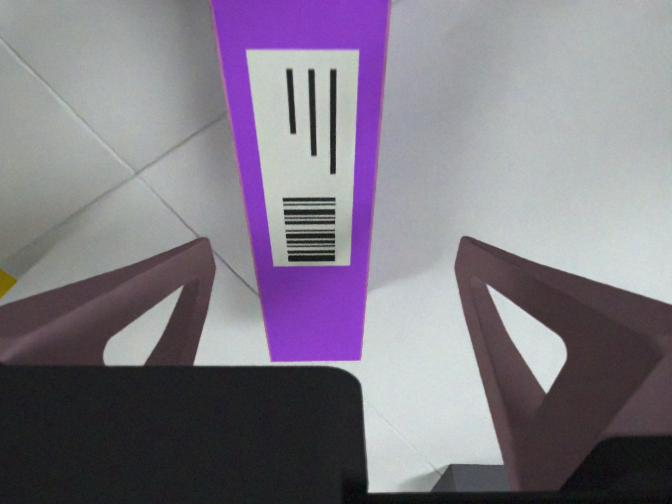

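Request:
move(arm7={"target":[-0.482,0.025,0.757,0,0.862,0.5068,0],"speed":0.2}, cameras=[])

Request:
move(arm7={"joints":{"gripper_m":0.05}}, cameras=[])

Request:
move(arm7={"target":[-0.482,0.025,0.9,0,0.862,0.5068,0],"speed":0.35}, cameras=["arm7_cam_wrist"])

Request:
move(arm7={"joints":{"joint2_rad":1.2,"joint3_rad":1.43,"joint4_rad":-1.66,"joint5_rad":0}}, cameras=[])

Request:
move(arm7={"joints":{"joint1_rad":2.162,"joint6_rad":-0.02}}, cameras=[])

Request:
move(arm7={"target":[-0.393,1.285,0.85,0,-0.6972,0.7169,0],"speed":0.4}, cameras=["arm7_cam_wrist","cam_arm7"])

Scene clock: 537.20 s.
Joint torques (N m): arm1=[1.2 -6.18 8.1 0.27 -0.05 -0.04] | arm2=[-0.32 -10.29 8.38 0.88 -0.01 -0.18] | arm3=[-1.32 -9.58 9.65 0.13 -0.03 0.06] | arm4=[-1.44 -6.77 9.77 0.75 -0.15 0.1] | arm5=[-0.91 -6.07 7.25 0.2 -0.18 -0.01] | arm6=[-1.08 -4.72 8.87 0.21 0.1 -0.03] | arm7=[0.32 -16.09 8.09 0.54 0 0.21] | arm8=[2.08 -1.96 9.33 0.18 -0.05 -0.07]
Heat: arm1: hottest joint3_rad 37 °C; arm2: hottest joint3_rad 41 °C; arm3: hottest joint3_rad 34 °C; arm4: hottest joint3_rad 47 °C; arm5: hottest joint3_rad 39 °C; arm6: hottest joint3_rad 39 °C; arm7: hottest joint3_rad 54 °C; arm8: hottest joint3_rad 36 °C.
move: arm7 done
Joint velocities: within noise
arm1, arm2, arm3, arm4, arm5, arm6, arm8: as last shown
arm7.joint_positions: joint1_rad=-1.036 joint2_rad=+2.105 joint3_rad=+1.523 joint4_rad=-0.985 joint5_rad=-0.002 joint6_rad=+0.400 gripper_m=+0.09010
arm7.joint_status: not commanded
arm7.hand: x=-0.4860 y=+0.0250 z=+0.7635 quat_wxyz=(-0.001, -0.861, -0.508, +0.000) (m; scene frame)
arm7.hand_target: x=-0.4820 y=+0.0251 z=+0.7570 quat_wxyz=(+0.000, -0.862, -0.507, +0.000) (m; scene frame)
arm7.hand_status: done (0.008 m and 0.2 deg from the pose sent, 0.084 m and 2.5 deg at the start)
pictures: none
No camera images: "cameras" was empty.

Scene clock: 537.77 s.
Joint torques (N m): arm1=[1.08 -6.3 8.09 0.34 -0.04 -0.02] | arm2=[-0.32 -10.29 8.39 0.9 -0.01 -0.18] | arm3=[-1.32 -9.58 9.63 0.1 -0.03 0.06] | arm4=[-1.44 -6.77 9.77 0.75 -0.15 0.1] | arm5=[-1.03 -6.01 7.3 0.23 -0.19 -0.05] | arm6=[-1.08 -4.84 8.9 0.2 0.1 -0.03] | arm7=[0.38 -16.09 8.09 0.5 0.01 0.2] | arm8=[1.9 -2.2 9.42 0.2 -0.04 -0.09]
Heat: arm1: hottest joint3_rad 37 °C; arm2: hottest joint3_rad 41 °C; arm3: hottest joint3_rad 34 °C; arm4: hottest joint3_rad 47 °C; arm5: hottest joint3_rad 39 °C; arm6: hottest joint3_rad 39 °C; arm7: hottest joint3_rad 54 °C; arm8: hottest joint3_rad 36 °C.
move: arm7 off_target
Joint velocities: within noise
arm1, arm2, arm3, arm4: as last shown
arm5.joint_positions: joint1_rad=+1.001 joint2_rad=+1.201 joint3_rad=+1.424 joint4_rad=-1.652 joint5_rad=+0.002 joint6_rad=-0.008 gripper_m=+0.08988
arm5.joint_status: not commanded
arm5.hand: x=+1.9002 y=+0.4030 z=+1.1373 quat_wxyz=(+0.022, +0.929, +0.364, -0.064) (m; scene frame)
arm5.hand_target: x=+1.9012 y=+0.4039 z=+1.1397 quat_wxyz=(+0.022, +0.930, +0.363, -0.063) (m; scene frame)
arm5.hand_status: not commanded
arm6.joint_positions: joint1_rad=-0.754 joint2_rad=+1.193 joint3_rad=+1.425 joint4_rad=-1.654 joint5_rad=-0.002 joint6_rad=-0.006 gripper_m=+0.08989
arm6.joint_status: not commanded
arm6.hand: x=+0.9202 y=+0.2819 z=+1.1694 quat_wxyz=(-0.058, -0.629, -0.774, +0.047) (m; scene frame)
arm6.hand_target: x=+0.9179 y=+0.2804 z=+1.1689 quat_wxyz=(-0.054, -0.634, -0.770, +0.045) (m; scene frame)
arm6.hand_status: not commanded
arm7.joint_positions: joint1_rad=-1.036 joint2_rad=+2.105 joint3_rad=+1.523 joint4_rad=-0.985 joint5_rad=-0.002 joint6_rad=+0.400 gripper_m=+0.06041
arm7.joint_status: gripper_m off_target (ended at +0.06045, target +0.05000)
arm7.hand: x=-0.4860 y=+0.0250 z=+0.7635 quat_wxyz=(-0.001, -0.861, -0.508, +0.000) (m; scene frame)
arm7.hand_target: x=-0.4820 y=+0.0251 z=+0.7570 quat_wxyz=(+0.000, -0.862, -0.507, +0.000) (m; scene frame)
arm7.hand_status: not commanded
arm8.joint_positions: joint1_rad=+0.698 joint2_rad=+0.897 joint3_rad=+1.304 joint4_rad=-1.654 joint5_rad=-0.001 joint6_rad=+0.002 gripper_m=+0.08993
arm8.joint_status: not commanded
arm8.hand: x=-1.6368 y=+0.3890 z=+1.1448 quat_wxyz=(-0.120, -0.666, -0.728, +0.109) (m; scene frame)
arm8.hand_target: x=-1.6366 y=+0.3901 z=+1.1417 quat_wxyz=(-0.114, -0.664, -0.731, +0.105) (m; scene frame)
arm8.hand_status: not commanded
pictures: none
No camera images: "cameras" was empty.

Scene clock: 539.07 s.
Joint torques (N m): arm1=[1.14 -6.12 8.06 0.25 -0.01 -0.03] | arm2=[-0.32 -10.29 8.39 0.88 -0.01 -0.18] | arm3=[-1.26 -9.47 9.59 0.09 -0.02 0.06] | arm4=[-1.38 -6.77 9.77 0.75 -0.15 0.1] | arm5=[-0.79 -5.36 7.34 0.28 -0.16 -0.09] | arm6=[-1.08 -4.89 8.85 0.23 0.1 -0.03] | arm7=[0.15 -14.92 13.78 -0.24 0 0.21] | arm8=[2.02 -2.02 9.35 0.17 -0.05 -0.08]
Heat: arm1: hottest joint3_rad 37 °C; arm2: hottest joint3_rad 41 °C; arm3: hottest joint3_rad 34 °C; arm4: hottest joint3_rad 47 °C; arm5: hottest joint3_rad 39 °C; arm6: hottest joint3_rad 39 °C; arm7: hottest joint3_rad 54 °C; arm8: hottest joint3_rad 36 °C.
move: arm7 off_target
Joint velocities: within noise
arm1, arm2, arm5, arm6, arm8: as last shown
arm3.joint_positions: joint1_rad=+0.809 joint2_rad=+1.200 joint3_rad=+1.425 joint4_rad=-1.653 joint5_rad=-0.010 joint6_rad=-0.016 gripper_m=+0.08999
arm3.joint_status: not commanded
arm3.hand: x=+0.0852 y=-0.6850 z=+1.0993 quat_wxyz=(+0.009, +0.992, +0.107, -0.068) (m; scene frame)
arm3.hand_target: x=+0.0856 y=-0.6814 z=+1.1011 quat_wxyz=(+0.007, +0.993, +0.098, -0.067) (m; scene frame)
arm3.hand_status: not commanded
arm4.joint_positions: joint1_rad=-1.877 joint2_rad=+1.204 joint3_rad=+1.436 joint4_rad=-1.665 joint5_rad=-0.013 joint6_rad=-0.007 gripper_m=+0.08488
arm4.joint_status: not commanded
arm4.hand: x=+1.9069 y=-0.8905 z=+1.1064 quat_wxyz=(-0.061, -0.441, -0.895, +0.032) (m; scene frame)
arm4.hand_target: x=+1.9029 y=-0.8926 z=+1.1057 quat_wxyz=(-0.063, -0.450, -0.890, +0.032) (m; scene frame)
arm4.hand_status: not commanded
arm7.joint_positions: joint1_rad=-1.036 joint2_rad=+1.937 joint3_rad=+1.611 joint4_rad=-1.267 joint5_rad=-0.002 joint6_rad=+0.400 gripper_m=+0.06041
arm7.joint_status: not commanded
arm7.hand: x=-0.4843 y=+0.0408 z=+0.8891 quat_wxyz=(+0.010, -0.861, -0.508, -0.008) (m; scene frame)
arm7.hand_target: x=-0.4818 y=+0.0257 z=+0.9001 quat_wxyz=(+0.000, -0.862, -0.507, +0.000) (m; scene frame)
arm7.hand_status: off_target (0.019 m and 1.5 deg from the pose sent, 0.136 m and 0.2 deg at the start; pose on its path clipped on 1 of 39 steps)
pictures: arm7_cam_wrist
camera_calibration:
arm7_cam_wrist: T_world_to_cam=[[-0.882427, 0.469911, 0.0224728, -0.469684], [0.391145, 0.706298, 0.590042, -0.357688], [0.261395, 0.529459, -0.80706, 0.943848], [0, 0, 0, 1]] pos_world=[-0.521271, -0.0263847, 0.983348]

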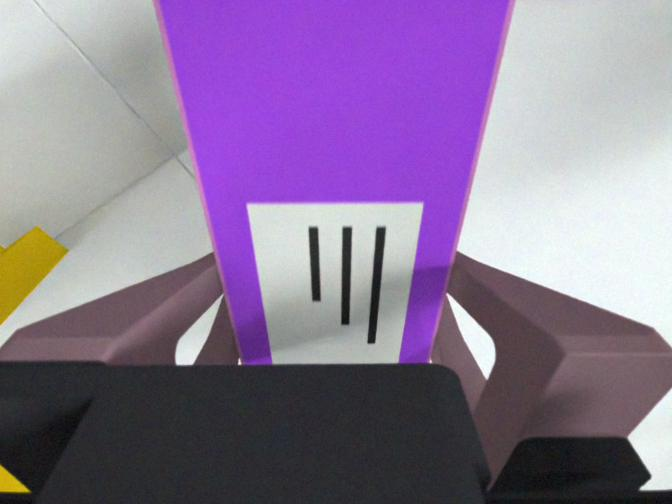

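Scene clock: 540.70 s.
Joint torques (N m): arm1=[0.62 -6.07 8.03 0.36 -0.05 0] | arm2=[-0.32 -10.29 8.39 0.9 -0.01 -0.18] | arm3=[-1.32 -9.58 9.65 0.1 -0.03 0.06] | arm4=[-1.44 -6.77 9.77 0.75 -0.15 0.1] | arm5=[-1.49 -6.42 7.31 0.14 -0.16 -0.05] | arm6=[-1.08 -4.84 8.87 0.2 0.1 -0.03] | arm7=[0.26 -6.83 9.35 0.09 0.05 0.2] | arm8=[1.85 -2.08 9.36 0.18 -0.04 -0.08]
Heat: arm1: hottest joint3_rad 37 °C; arm2: hottest joint3_rad 41 °C; arm3: hottest joint3_rad 34 °C; arm4: hottest joint3_rad 47 °C; arm5: hottest joint3_rad 39 °C; arm6: hottest joint3_rad 39 °C; arm7: hottest joint3_rad 53 °C; arm8: hottest joint3_rad 36 °C.
move: arm7 done
Joint velocities: within noise
arm1, arm2, arm3, arm4, arm5, arm6, arm8: as last shown
arm7.joint_positions: joint1_rad=-1.036 joint2_rad=+1.194 joint3_rad=+1.440 joint4_rad=-1.653 joint5_rad=-0.002 joint6_rad=+0.400 gripper_m=+0.06041
arm7.joint_status: all done
arm7.hand: x=-0.4610 y=+0.2595 z=+1.1564 quat_wxyz=(-0.065, -0.859, -0.506, +0.048) (m; scene frame)
arm7.hand_target: x=-0.4587 y=+0.2614 z=+1.1500 quat_wxyz=(-0.056, -0.860, -0.506, +0.041) (m; scene frame)
arm7.hand_status: not commanded
pictures: none
No camera images: "cameras" was empty.

Scene clock: 543.20 s.
Joint torques (N m): arm1=[1.08 -6.24 8.05 0.32 -0.01 0] | arm2=[-0.32 -10.23 8.39 0.9 -0.01 -0.18] | arm3=[-1.26 -9.58 9.66 0.14 -0.02 0.06] | arm4=[-1.44 -6.77 9.77 0.75 -0.15 0.1] | arm5=[-0.97 -6.07 7.19 0.28 -0.17 -0.01] | arm6=[-1.14 -4.84 8.87 0.23 0.1 -0.03] | arm7=[0.32 -8.23 9.26 0.1 0 0.02] | arm8=[2.2 -2.02 9.43 0.18 -0.06 -0.1]
Heat: arm1: hottest joint3_rad 37 °C; arm2: hottest joint3_rad 41 °C; arm3: hottest joint3_rad 34 °C; arm4: hottest joint3_rad 47 °C; arm5: hottest joint3_rad 39 °C; arm6: hottest joint3_rad 39 °C; arm7: hottest joint3_rad 53 °C; arm8: hottest joint3_rad 36 °C.
move: arm7 done
Joint velocities: within noise
arm1, arm2, arm3, arm4, arm5, arm6, arm8: as last shown
arm7.joint_positions: joint1_rad=+2.154 joint2_rad=+1.213 joint3_rad=+1.440 joint4_rad=-1.653 joint5_rad=-0.001 joint6_rad=-0.011 gripper_m=+0.06041
arm7.joint_status: all done
arm7.hand: x=-0.4030 y=+0.9739 z=+1.1520 quat_wxyz=(-0.053, +0.689, -0.721, -0.051) (m; scene frame)
arm7.hand_target: x=-0.4058 y=+0.9677 z=+1.1519 quat_wxyz=(-0.052, +0.695, -0.715, -0.049) (m; scene frame)
arm7.hand_status: not commanded
pictures: none
No camera images: "cameras" was empty.

Scene clock: 545.40 s.
Joint torques (N m): arm1=[1.44 -6.12 7.98 0.31 -0.02 -0.02] | arm2=[-0.26 -10.23 8.38 0.88 -0.01 -0.18] | arm3=[-1.38 -9.52 9.65 0.12 -0.03 0.06] | arm4=[-1.44 -6.77 9.77 0.75 -0.15 0.1] | arm5=[-1.03 -6.24 7.13 0.24 -0.17 -0.03] | arm6=[-1.14 -4.78 8.87 0.21 0.1 -0.03] | arm7=[0.26 -17.49 14.87 -0.4 0.02 0.06] | arm8=[2.08 -2.32 9.36 0.16 -0.04 -0.09]
Heat: arm1: hottest joint3_rad 37 °C; arm2: hottest joint3_rad 41 °C; arm3: hottest joint3_rad 34 °C; arm4: hottest joint3_rad 47 °C; arm5: hottest joint3_rad 39 °C; arm6: hottest joint3_rad 39 °C; arm7: hottest joint3_rad 53 °C; arm8: hottest joint3_rad 36 °C.
move: arm7 off_target
Joint velocities: within noise
arm1, arm2, arm3, arm4, arm5, arm6, arm8: as last shown
arm7.joint_positions: joint1_rad=+2.157 joint2_rad=+2.195 joint3_rad=+1.882 joint4_rad=-1.298 joint5_rad=-0.001 joint6_rad=-0.011 gripper_m=+0.06041
arm7.joint_status: not commanded
arm7.hand: x=-0.3885 y=+1.2656 z=+0.8356 quat_wxyz=(+0.014, +0.692, -0.722, +0.012) (m; scene frame)
arm7.hand_target: x=-0.3930 y=+1.2838 z=+0.8503 quat_wxyz=(+0.000, +0.697, -0.717, +0.000) (m; scene frame)
arm7.hand_status: off_target (0.025 m and 2.3 deg from the pose sent, 0.434 m and 8.5 deg at the start)
pictures: arm7_cam_wrist, cam_arm7
camera_calibration:
arm7_cam_wrist: T_world_to_cam=[[0.999594, -0.0263854, 0.0107404, 0.409631], [-0.0275429, -0.798836, 0.600918, 0.504502], [-0.0072756, -0.60097, -0.799239, 1.54688], [0, 0, 0, 1]] pos_world=[-0.384315, 1.34345, 0.928764]

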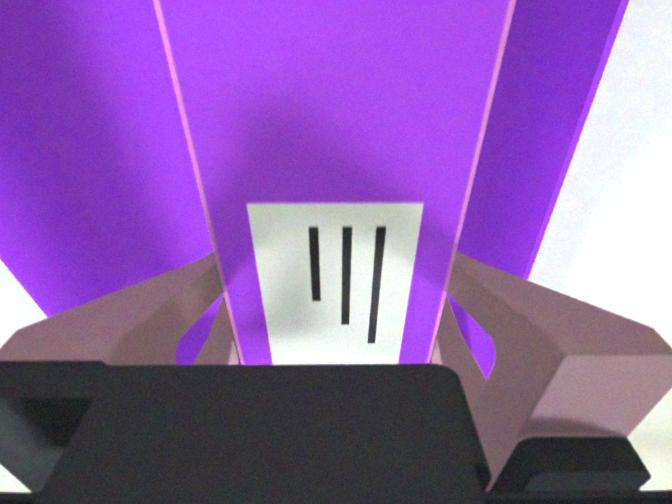

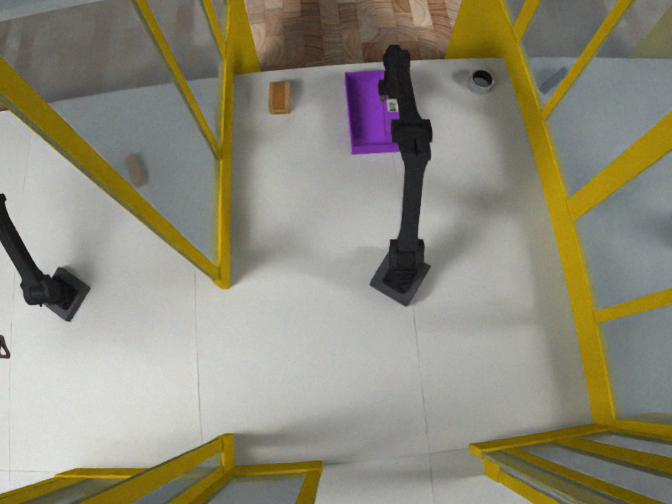

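Request:
move(arm7={"target":[-0.416,1.305,0.81,0,-0.6972,0.7169,0],"speed":0.25}, cameras=["arm7_cam_wrist","cam_arm7"])

Scene clock: 558.17 s.
Joint torques (N m): arm1=[1.2 -6.07 8.03 0.39 -0.02 -0.01] | arm2=[-0.26 -10.29 8.39 0.9 -0.01 -0.18] | arm3=[-1.32 -9.41 9.68 0.1 -0.03 0.06] | arm4=[-1.44 -6.77 9.77 0.75 -0.15 0.1] | arm5=[-1.08 -5.83 7.25 0.21 -0.17 -0.02] | arm6=[-1.14 -4.78 8.87 0.23 0.1 -0.03] | arm7=[-0.21 -18.67 14.74 0.28 0.01 0.22] | arm8=[1.85 -2.08 9.32 0.14 -0.05 -0.07]
Heat: arm1: hottest joint3_rad 37 °C; arm2: hottest joint3_rad 41 °C; arm3: hottest joint3_rad 34 °C; arm4: hottest joint3_rad 47 °C; arm5: hottest joint3_rad 39 °C; arm6: hottest joint3_rad 39 °C; arm7: hottest joint3_rad 52 °C; arm8: hottest joint3_rad 36 °C.
move: arm7 off_target
Joint velocities: within noise
arm1, arm2, arm3, arm4, arm5, arm6, arm8: as last shown
arm7.joint_positions: joint1_rad=+2.199 joint2_rad=+2.289 joint3_rad=+1.937 joint4_rad=-1.280 joint5_rad=-0.001 joint6_rad=+0.008 gripper_m=+0.06041
arm7.joint_status: not commanded
arm7.hand: x=-0.4157 y=+1.2806 z=+0.7950 quat_wxyz=(+0.021, +0.700, -0.714, +0.020) (m; scene frame)
arm7.hand_target: x=-0.4160 y=+1.3035 z=+0.8108 quat_wxyz=(+0.000, +0.697, -0.717, +0.000) (m; scene frame)
arm7.hand_status: off_target (0.029 m and 3.3 deg from the pose sent, 0.054 m and 2.3 deg at the start)
pictures: arm7_cam_wrist, cam_arm7
camera_calibration:
arm7_cam_wrist: T_world_to_cam=[[0.99993, -0.00319742, 0.0113796, 0.407507], [-0.00953786, -0.786913, 0.61699, 0.519638], [0.00698198, -0.617055, -0.786889, 1.53992], [0, 0, 0, 1]] pos_world=[-0.413274, 1.36043, 0.8865]

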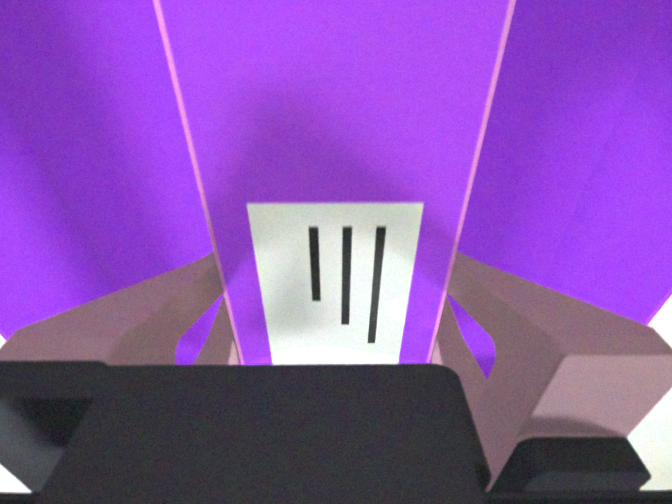

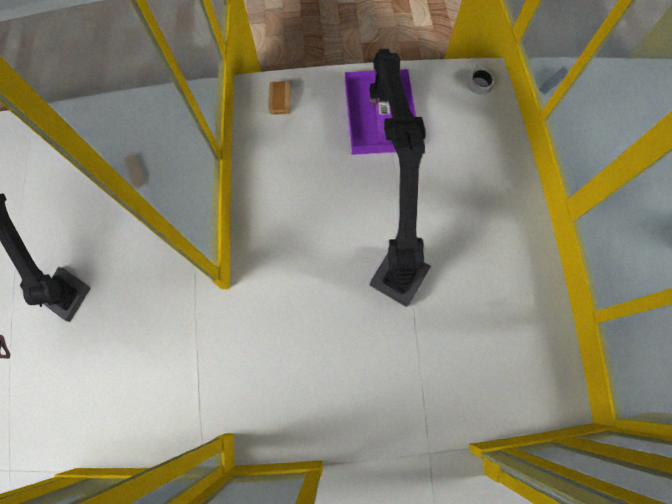

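Request:
move(arm7={"target":[-0.415,1.3,0.767,0,-0.6972,0.7169,0],"speed":0.1}, cameras=["cam_arm7"])

Scene clock: 563.20 s.
Joint torques (N m): arm1=[1.26 -6.01 8.05 0.35 -0.04 0] | arm2=[-0.32 -10.29 8.39 0.88 -0.01 -0.18] | arm3=[-1.38 -9.52 9.68 0.13 -0.03 0.05] | arm4=[-1.38 -6.77 9.76 0.75 -0.15 0.1] | arm5=[-0.56 -6.12 7.24 0.27 -0.14 -0.04] | arm6=[-1.08 -4.84 8.88 0.2 0.1 -0.02] | arm7=[-0.32 -18.26 9.77 0.47 0.02 0.2] | arm8=[1.73 -2.37 9.36 0.23 -0.05 -0.07]
Heat: arm1: hottest joint3_rad 37 °C; arm2: hottest joint3_rad 41 °C; arm3: hottest joint3_rad 34 °C; arm4: hottest joint3_rad 47 °C; arm5: hottest joint3_rad 39 °C; arm6: hottest joint3_rad 39 °C; arm7: hottest joint3_rad 52 °C; arm8: hottest joint3_rad 36 °C.
move: arm7 done
Joint velocities: within noise
arm1.joint_positions: joint1_rad=-1.550 joint2_rad=+1.194 joint3_rad=+1.440 joint4_rad=-1.653 joint5_rad=+0.003 joint6_rad=-0.055 gripper_m=+0.08485
arm1.joint_status: not commanded
arm1.hand: x=-2.2930 y=-0.9297 z=+1.1270 quat_wxyz=(-0.047, -0.816, -0.571, +0.072) (m; scene frame)
arm1.hand_target: x=-2.2927 y=-0.9279 z=+1.1205 quat_wxyz=(-0.042, -0.817, -0.572, +0.061) (m; scene frame)
arm1.hand_status: not commanded
arm2.joint_positions: joint1_rad=-1.894 joint2_rad=+1.209 joint3_rad=+1.431 joint4_rad=-1.663 joint5_rad=+0.000 joint6_rad=+0.013 gripper_m=+0.08992
arm2.joint_status: not commanded
arm2.hand: x=-0.5577 y=-0.4267 z=+1.1464 quat_wxyz=(-0.062, +0.283, -0.957, -0.020) (m; scene frame)
arm2.hand_target: x=-0.5576 y=-0.4294 z=+1.1492 quat_wxyz=(-0.068, +0.285, -0.956, -0.021) (m; scene frame)
arm2.hand_status: not commanded
arm3, arm4, arm5, arm6, arm8: as last shown
arm7.joint_positions: joint1_rad=+2.199 joint2_rad=+2.317 joint3_rad=+1.937 joint4_rad=-1.195 joint5_rad=-0.001 joint6_rad=+0.008 gripper_m=+0.06041
arm7.joint_status: not commanded
arm7.hand: x=-0.4155 y=+1.2974 z=+0.7757 quat_wxyz=(+0.001, +0.700, -0.714, +0.000) (m; scene frame)
arm7.hand_target: x=-0.4149 y=+1.2999 z=+0.7671 quat_wxyz=(+0.000, +0.697, -0.717, +0.000) (m; scene frame)
arm7.hand_status: done (0.009 m and 0.5 deg from the pose sent, 0.034 m and 3.4 deg at the start)
pictures: cam_arm7

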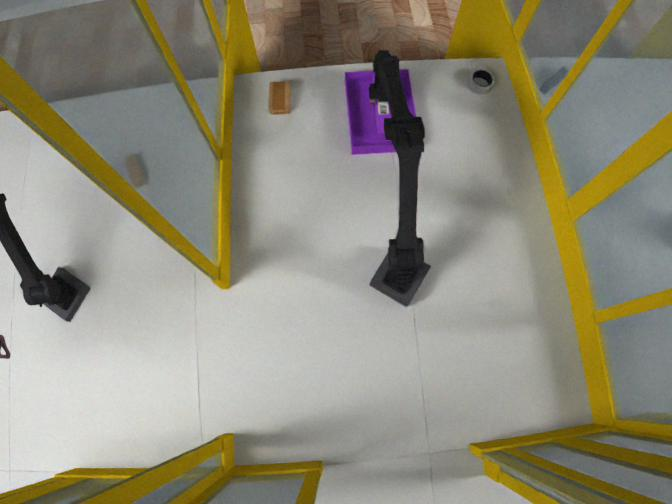

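Request:
move(arm7={"target":[-0.415,1.298,0.759,0,-0.6972,0.7169,0],"speed":0.1}, cameras=[])

Request:
move(arm7={"joints":{"gripper_m":0.085}}, cameras=[])

Request:
move(arm7={"target":[-0.415,1.298,0.93,0,-0.6972,0.7169,0],"speed":0.4}, cameras=["cam_arm7","arm7_cam_wrist"])

Scene clock: 571.47 s.
Joint torques (N m): arm1=[1.38 -6.07 7.97 0.38 -0.03 -0.02] | arm2=[-0.32 -10.23 8.39 0.9 -0.01 -0.18] | arm3=[-1.32 -9.52 9.65 0.1 -0.03 0.06] | arm4=[-1.38 -6.77 9.77 0.75 -0.15 0.1] | arm5=[-0.91 -6.12 7.23 0.14 -0.15 0] | arm6=[-1.08 -4.78 8.87 0.21 0.1 -0.03] | arm7=[-0.32 -18.14 8.51 0.54 0.01 0.19] | arm8=[1.9 -2.14 9.35 0.13 -0.05 -0.08]
Heat: arm1: hottest joint3_rad 37 °C; arm2: hottest joint3_rad 41 °C; arm3: hottest joint3_rad 34 °C; arm4: hottest joint3_rad 47 °C; arm5: hottest joint3_rad 39 °C; arm6: hottest joint3_rad 39 °C; arm7: hottest joint3_rad 50 °C; arm8: hottest joint3_rad 36 °C.
move: arm7 off_target
Joint velocities: within noise
arm1, arm2, arm3, arm4, arm5, arm6, arm8: as last shown
arm7.joint_positions: joint1_rad=+2.199 joint2_rad=+2.317 joint3_rad=+1.937 joint4_rad=-1.176 joint5_rad=-0.001 joint6_rad=+0.008 gripper_m=+0.06041
arm7.joint_status: not commanded
arm7.hand: x=-0.4155 y=+1.3021 z=+0.7757 quat_wxyz=(-0.006, +0.700, -0.714, -0.007) (m; scene frame)
arm7.hand_target: x=-0.4149 y=+1.2977 z=+0.7593 quat_wxyz=(+0.000, +0.697, -0.717, +0.000) (m; scene frame)
arm7.hand_status: off_target (0.017 m and 1.1 deg from the pose sent, 0.017 m and 0.5 deg at the start)
pictures: none
No camera images: "cameras" was empty.

Scene clock: 572.07 s.
Joint torques (N m): arm1=[0.97 -5.83 8.02 0.36 -0.03 -0.01] | arm2=[-0.32 -10.29 8.39 0.88 -0.01 -0.18] | arm3=[-1.32 -9.64 9.63 0.13 -0.03 0.06] | arm4=[-1.38 -6.77 9.77 0.75 -0.15 0.1] | arm5=[-0.79 -6.24 7.15 0.29 -0.21 0] | arm6=[-1.08 -4.84 8.88 0.21 0.1 -0.03] | arm7=[-0.44 -17.9 8.47 0.57 0.02 0.2] | arm8=[2.02 -1.96 9.39 0.1 -0.04 -0.08]
Heat: arm1: hottest joint3_rad 37 °C; arm2: hottest joint3_rad 41 °C; arm3: hottest joint3_rad 34 °C; arm4: hottest joint3_rad 47 °C; arm5: hottest joint3_rad 39 °C; arm6: hottest joint3_rad 39 °C; arm7: hottest joint3_rad 50 °C; arm8: hottest joint3_rad 36 °C.
move: arm7 done
Joint velocities: within noise
arm1, arm2, arm3, arm4: as last shown
arm5.joint_positions: joint1_rad=+1.001 joint2_rad=+1.201 joint3_rad=+1.424 joint4_rad=-1.652 joint5_rad=+0.002 joint6_rad=-0.008 gripper_m=+0.08988
arm5.joint_status: not commanded
arm5.hand: x=+1.9002 y=+0.4030 z=+1.1373 quat_wxyz=(+0.022, +0.929, +0.364, -0.064) (m; scene frame)
arm5.hand_target: x=+1.9012 y=+0.4039 z=+1.1397 quat_wxyz=(+0.022, +0.930, +0.363, -0.063) (m; scene frame)
arm5.hand_status: not commanded
arm6.joint_positions: joint1_rad=-0.754 joint2_rad=+1.193 joint3_rad=+1.425 joint4_rad=-1.654 joint5_rad=-0.002 joint6_rad=-0.006 gripper_m=+0.08989
arm6.joint_status: not commanded
arm6.hand: x=+0.9202 y=+0.2819 z=+1.1694 quat_wxyz=(-0.058, -0.629, -0.774, +0.047) (m; scene frame)
arm6.hand_target: x=+0.9179 y=+0.2804 z=+1.1689 quat_wxyz=(-0.054, -0.634, -0.770, +0.045) (m; scene frame)
arm6.hand_status: not commanded
arm7.joint_positions: joint1_rad=+2.199 joint2_rad=+2.317 joint3_rad=+1.937 joint4_rad=-1.176 joint5_rad=-0.001 joint6_rad=+0.008 gripper_m=+0.08485
arm7.joint_status: all done
arm7.hand: x=-0.4155 y=+1.3021 z=+0.7757 quat_wxyz=(-0.006, +0.700, -0.714, -0.007) (m; scene frame)
arm7.hand_target: x=-0.4149 y=+1.2977 z=+0.7593 quat_wxyz=(+0.000, +0.697, -0.717, +0.000) (m; scene frame)
arm7.hand_status: not commanded
arm8.joint_positions: joint1_rad=+0.698 joint2_rad=+0.897 joint3_rad=+1.304 joint4_rad=-1.654 joint5_rad=-0.001 joint6_rad=+0.002 gripper_m=+0.08993
arm8.joint_status: not commanded
arm8.hand: x=-1.6368 y=+0.3890 z=+1.1448 quat_wxyz=(-0.120, -0.666, -0.728, +0.109) (m; scene frame)
arm8.hand_target: x=-1.6366 y=+0.3901 z=+1.1417 quat_wxyz=(-0.114, -0.664, -0.731, +0.105) (m; scene frame)
arm8.hand_status: not commanded
pictures: none
No camera images: "cameras" was empty.

Scene clock: 573.57 s.
Joint torques (N m): arm1=[0.91 -6.48 7.99 0.27 -0.04 0.01] | arm2=[-0.26 -10.29 8.39 0.88 -0.01 -0.18] | arm3=[-1.32 -9.58 9.66 0.12 -0.03 0.05] | arm4=[-1.38 -6.77 9.77 0.75 -0.15 0.1] | arm5=[-0.85 -5.77 7.32 0.14 -0.14 -0.04] | arm6=[-1.08 -4.89 8.9 0.23 0.1 -0.03] | arm7=[-0.38 -17.32 15.25 -0.42 0.01 0.19] | arm8=[2.08 -2.14 9.36 0.18 -0.04 -0.07]
Heat: arm1: hottest joint3_rad 37 °C; arm2: hottest joint3_rad 41 °C; arm3: hottest joint3_rad 34 °C; arm4: hottest joint3_rad 47 °C; arm5: hottest joint3_rad 39 °C; arm6: hottest joint3_rad 39 °C; arm7: hottest joint3_rad 50 °C; arm8: hottest joint3_rad 36 °C.
move: arm7 off_target
Joint velocities: within noise
arm1, arm2, arm5, arm6, arm8: as last shown
arm3.joint_positions: joint1_rad=+0.809 joint2_rad=+1.200 joint3_rad=+1.425 joint4_rad=-1.653 joint5_rad=-0.010 joint6_rad=-0.016 gripper_m=+0.08999
arm3.joint_status: not commanded
arm3.hand: x=+0.0852 y=-0.6850 z=+1.0993 quat_wxyz=(+0.009, +0.992, +0.107, -0.068) (m; scene frame)
arm3.hand_target: x=+0.0856 y=-0.6814 z=+1.1011 quat_wxyz=(+0.007, +0.993, +0.098, -0.067) (m; scene frame)
arm3.hand_status: not commanded
arm4.joint_positions: joint1_rad=-1.877 joint2_rad=+1.204 joint3_rad=+1.436 joint4_rad=-1.665 joint5_rad=-0.013 joint6_rad=-0.007 gripper_m=+0.08488
arm4.joint_status: not commanded
arm4.hand: x=+1.9069 y=-0.8905 z=+1.1064 quat_wxyz=(-0.061, -0.441, -0.895, +0.032) (m; scene frame)
arm4.hand_target: x=+1.9029 y=-0.8926 z=+1.1057 quat_wxyz=(-0.063, -0.450, -0.890, +0.032) (m; scene frame)
arm4.hand_status: not commanded
arm7.joint_positions: joint1_rad=+2.199 joint2_rad=+2.186 joint3_rad=+2.095 joint4_rad=-1.510 joint5_rad=-0.001 joint6_rad=+0.008 gripper_m=+0.08494
arm7.joint_status: not commanded
arm7.hand: x=-0.4156 y=+1.2834 z=+0.9214 quat_wxyz=(+0.010, +0.700, -0.714, +0.009) (m; scene frame)
arm7.hand_target: x=-0.4149 y=+1.2972 z=+0.9299 quat_wxyz=(-0.001, +0.697, -0.717, -0.001) (m; scene frame)
arm7.hand_status: off_target (0.017 m and 1.6 deg from the pose sent, 0.154 m and 1.1 deg at the start; pose on its path clipped on 8 of 45 steps)
pictures: arm7_cam_wrist, cam_arm7
camera_calibration:
arm7_cam_wrist: T_world_to_cam=[[0.999926, -0.00353101, 0.0116337, 0.406234], [-0.0097336, -0.805865, 0.59202, 0.491158], [0.00728474, -0.592089, -0.805839, 1.62668], [0, 0, 0, 1]] pos_world=[-0.413274, 1.36038, 1.01535]

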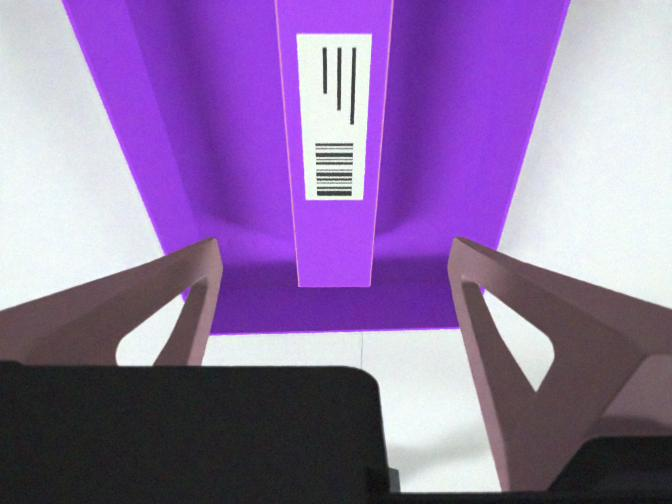

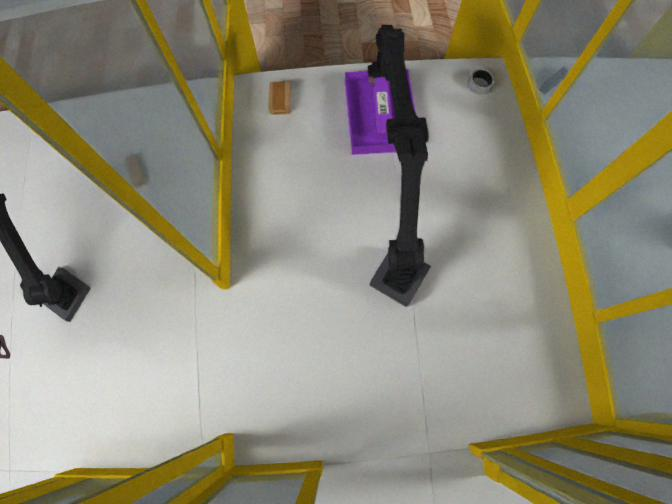

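Request:
zoom_image(camera="cam_arm7", region=[320, 50, 440, 170])

Request:
move(arm7={"joints":{"joint2_rad":1.2,"joint3_rad":1.43,"joint4_rad":-1.66}}, cameras=["cam_arm7","arm7_cam_wrist"])

Scaled by 4.200.

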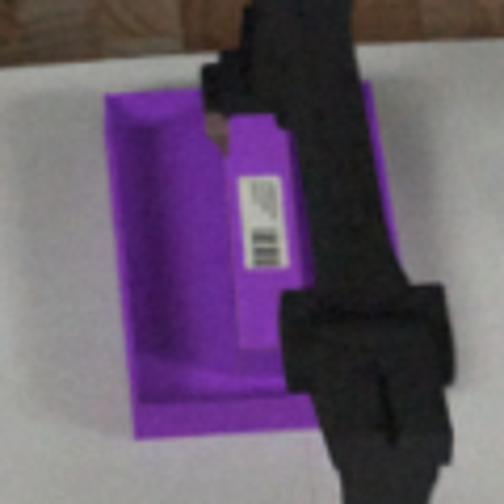

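Scene clock: 579.83 s.
Joint torques (N m): arm1=[1.32 -6.59 8.09 0.35 -0.04 -0.01] | arm2=[-0.32 -10.29 8.39 0.88 -0.01 -0.18] | arm3=[-1.32 -9.52 9.65 0.12 -0.02 0.07] | arm4=[-1.44 -6.77 9.77 0.76 -0.15 0.1] | arm5=[-1.08 -5.95 7.35 0.18 -0.14 -0.03] | arm6=[-1.14 -4.78 8.88 0.2 0.1 -0.03] | arm7=[-0.32 -6.83 9.11 0.1 0.01 0.2] | arm8=[1.96 -1.96 9.4 0.16 -0.05 -0.08]
Heat: arm1: hottest joint3_rad 37 °C; arm2: hottest joint3_rad 41 °C; arm3: hottest joint3_rad 34 °C; arm4: hottest joint3_rad 47 °C; arm5: hottest joint3_rad 39 °C; arm6: hottest joint3_rad 39 °C; arm7: hottest joint3_rad 51 °C; arm8: hottest joint3_rad 36 °C.
move: arm7 done
Joint velocities: within noise
arm1, arm2, arm3, arm4, arm5, arm6, arm8: as last shown
arm7.joint_positions: joint1_rad=+2.199 joint2_rad=+1.198 joint3_rad=+1.442 joint4_rad=-1.654 joint5_rad=-0.001 joint6_rad=+0.008 gripper_m=+0.08494
arm7.joint_status: all done
arm7.hand: x=-0.4191 y=+0.9712 z=+1.1578 quat_wxyz=(-0.057, +0.698, -0.711, -0.058) (m; scene frame)
arm7.hand_target: x=-0.4187 y=+0.9681 z=+1.1518 quat_wxyz=(-0.051, +0.695, -0.715, -0.051) (m; scene frame)
arm7.hand_status: not commanded
pictures: arm7_cam_wrist, cam_arm7
camera_calibration:
arm7_cam_wrist: T_world_to_cam=[[0.999898, -0.00604413, 0.0129421, 0.406779], [-0.0110078, -0.903464, 0.428523, 0.383094], [0.00910269, -0.428622, -0.903438, 1.58736], [0, 0, 0, 1]] pos_world=[-0.41697, 1.02895, 1.26465]

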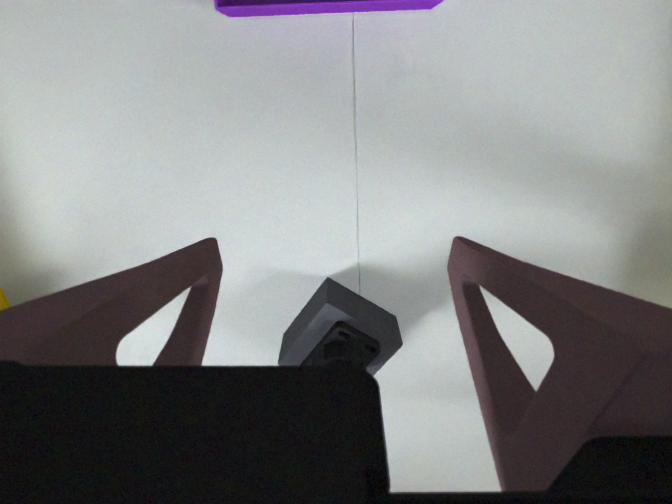

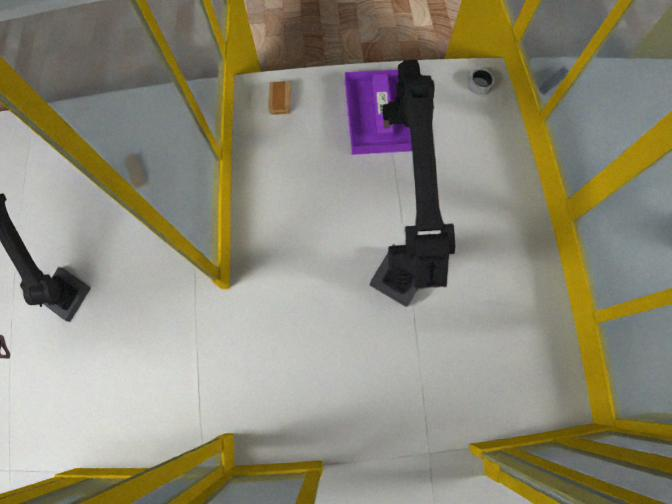

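Request:
zoom_image(camera="cam_arm7", region=[330, 55, 430, 165])

Scaled by 4.582.

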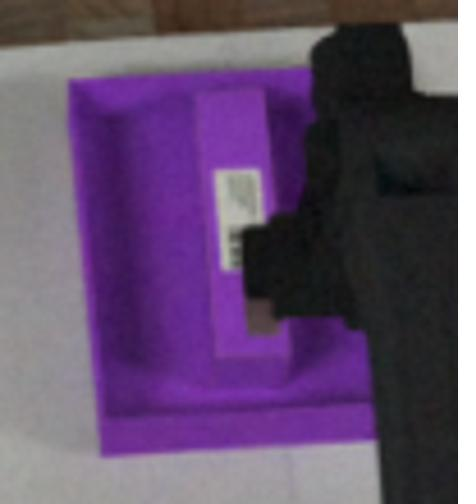

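Request:
finished_scene(scene=2)

The scene is finished: the task was done.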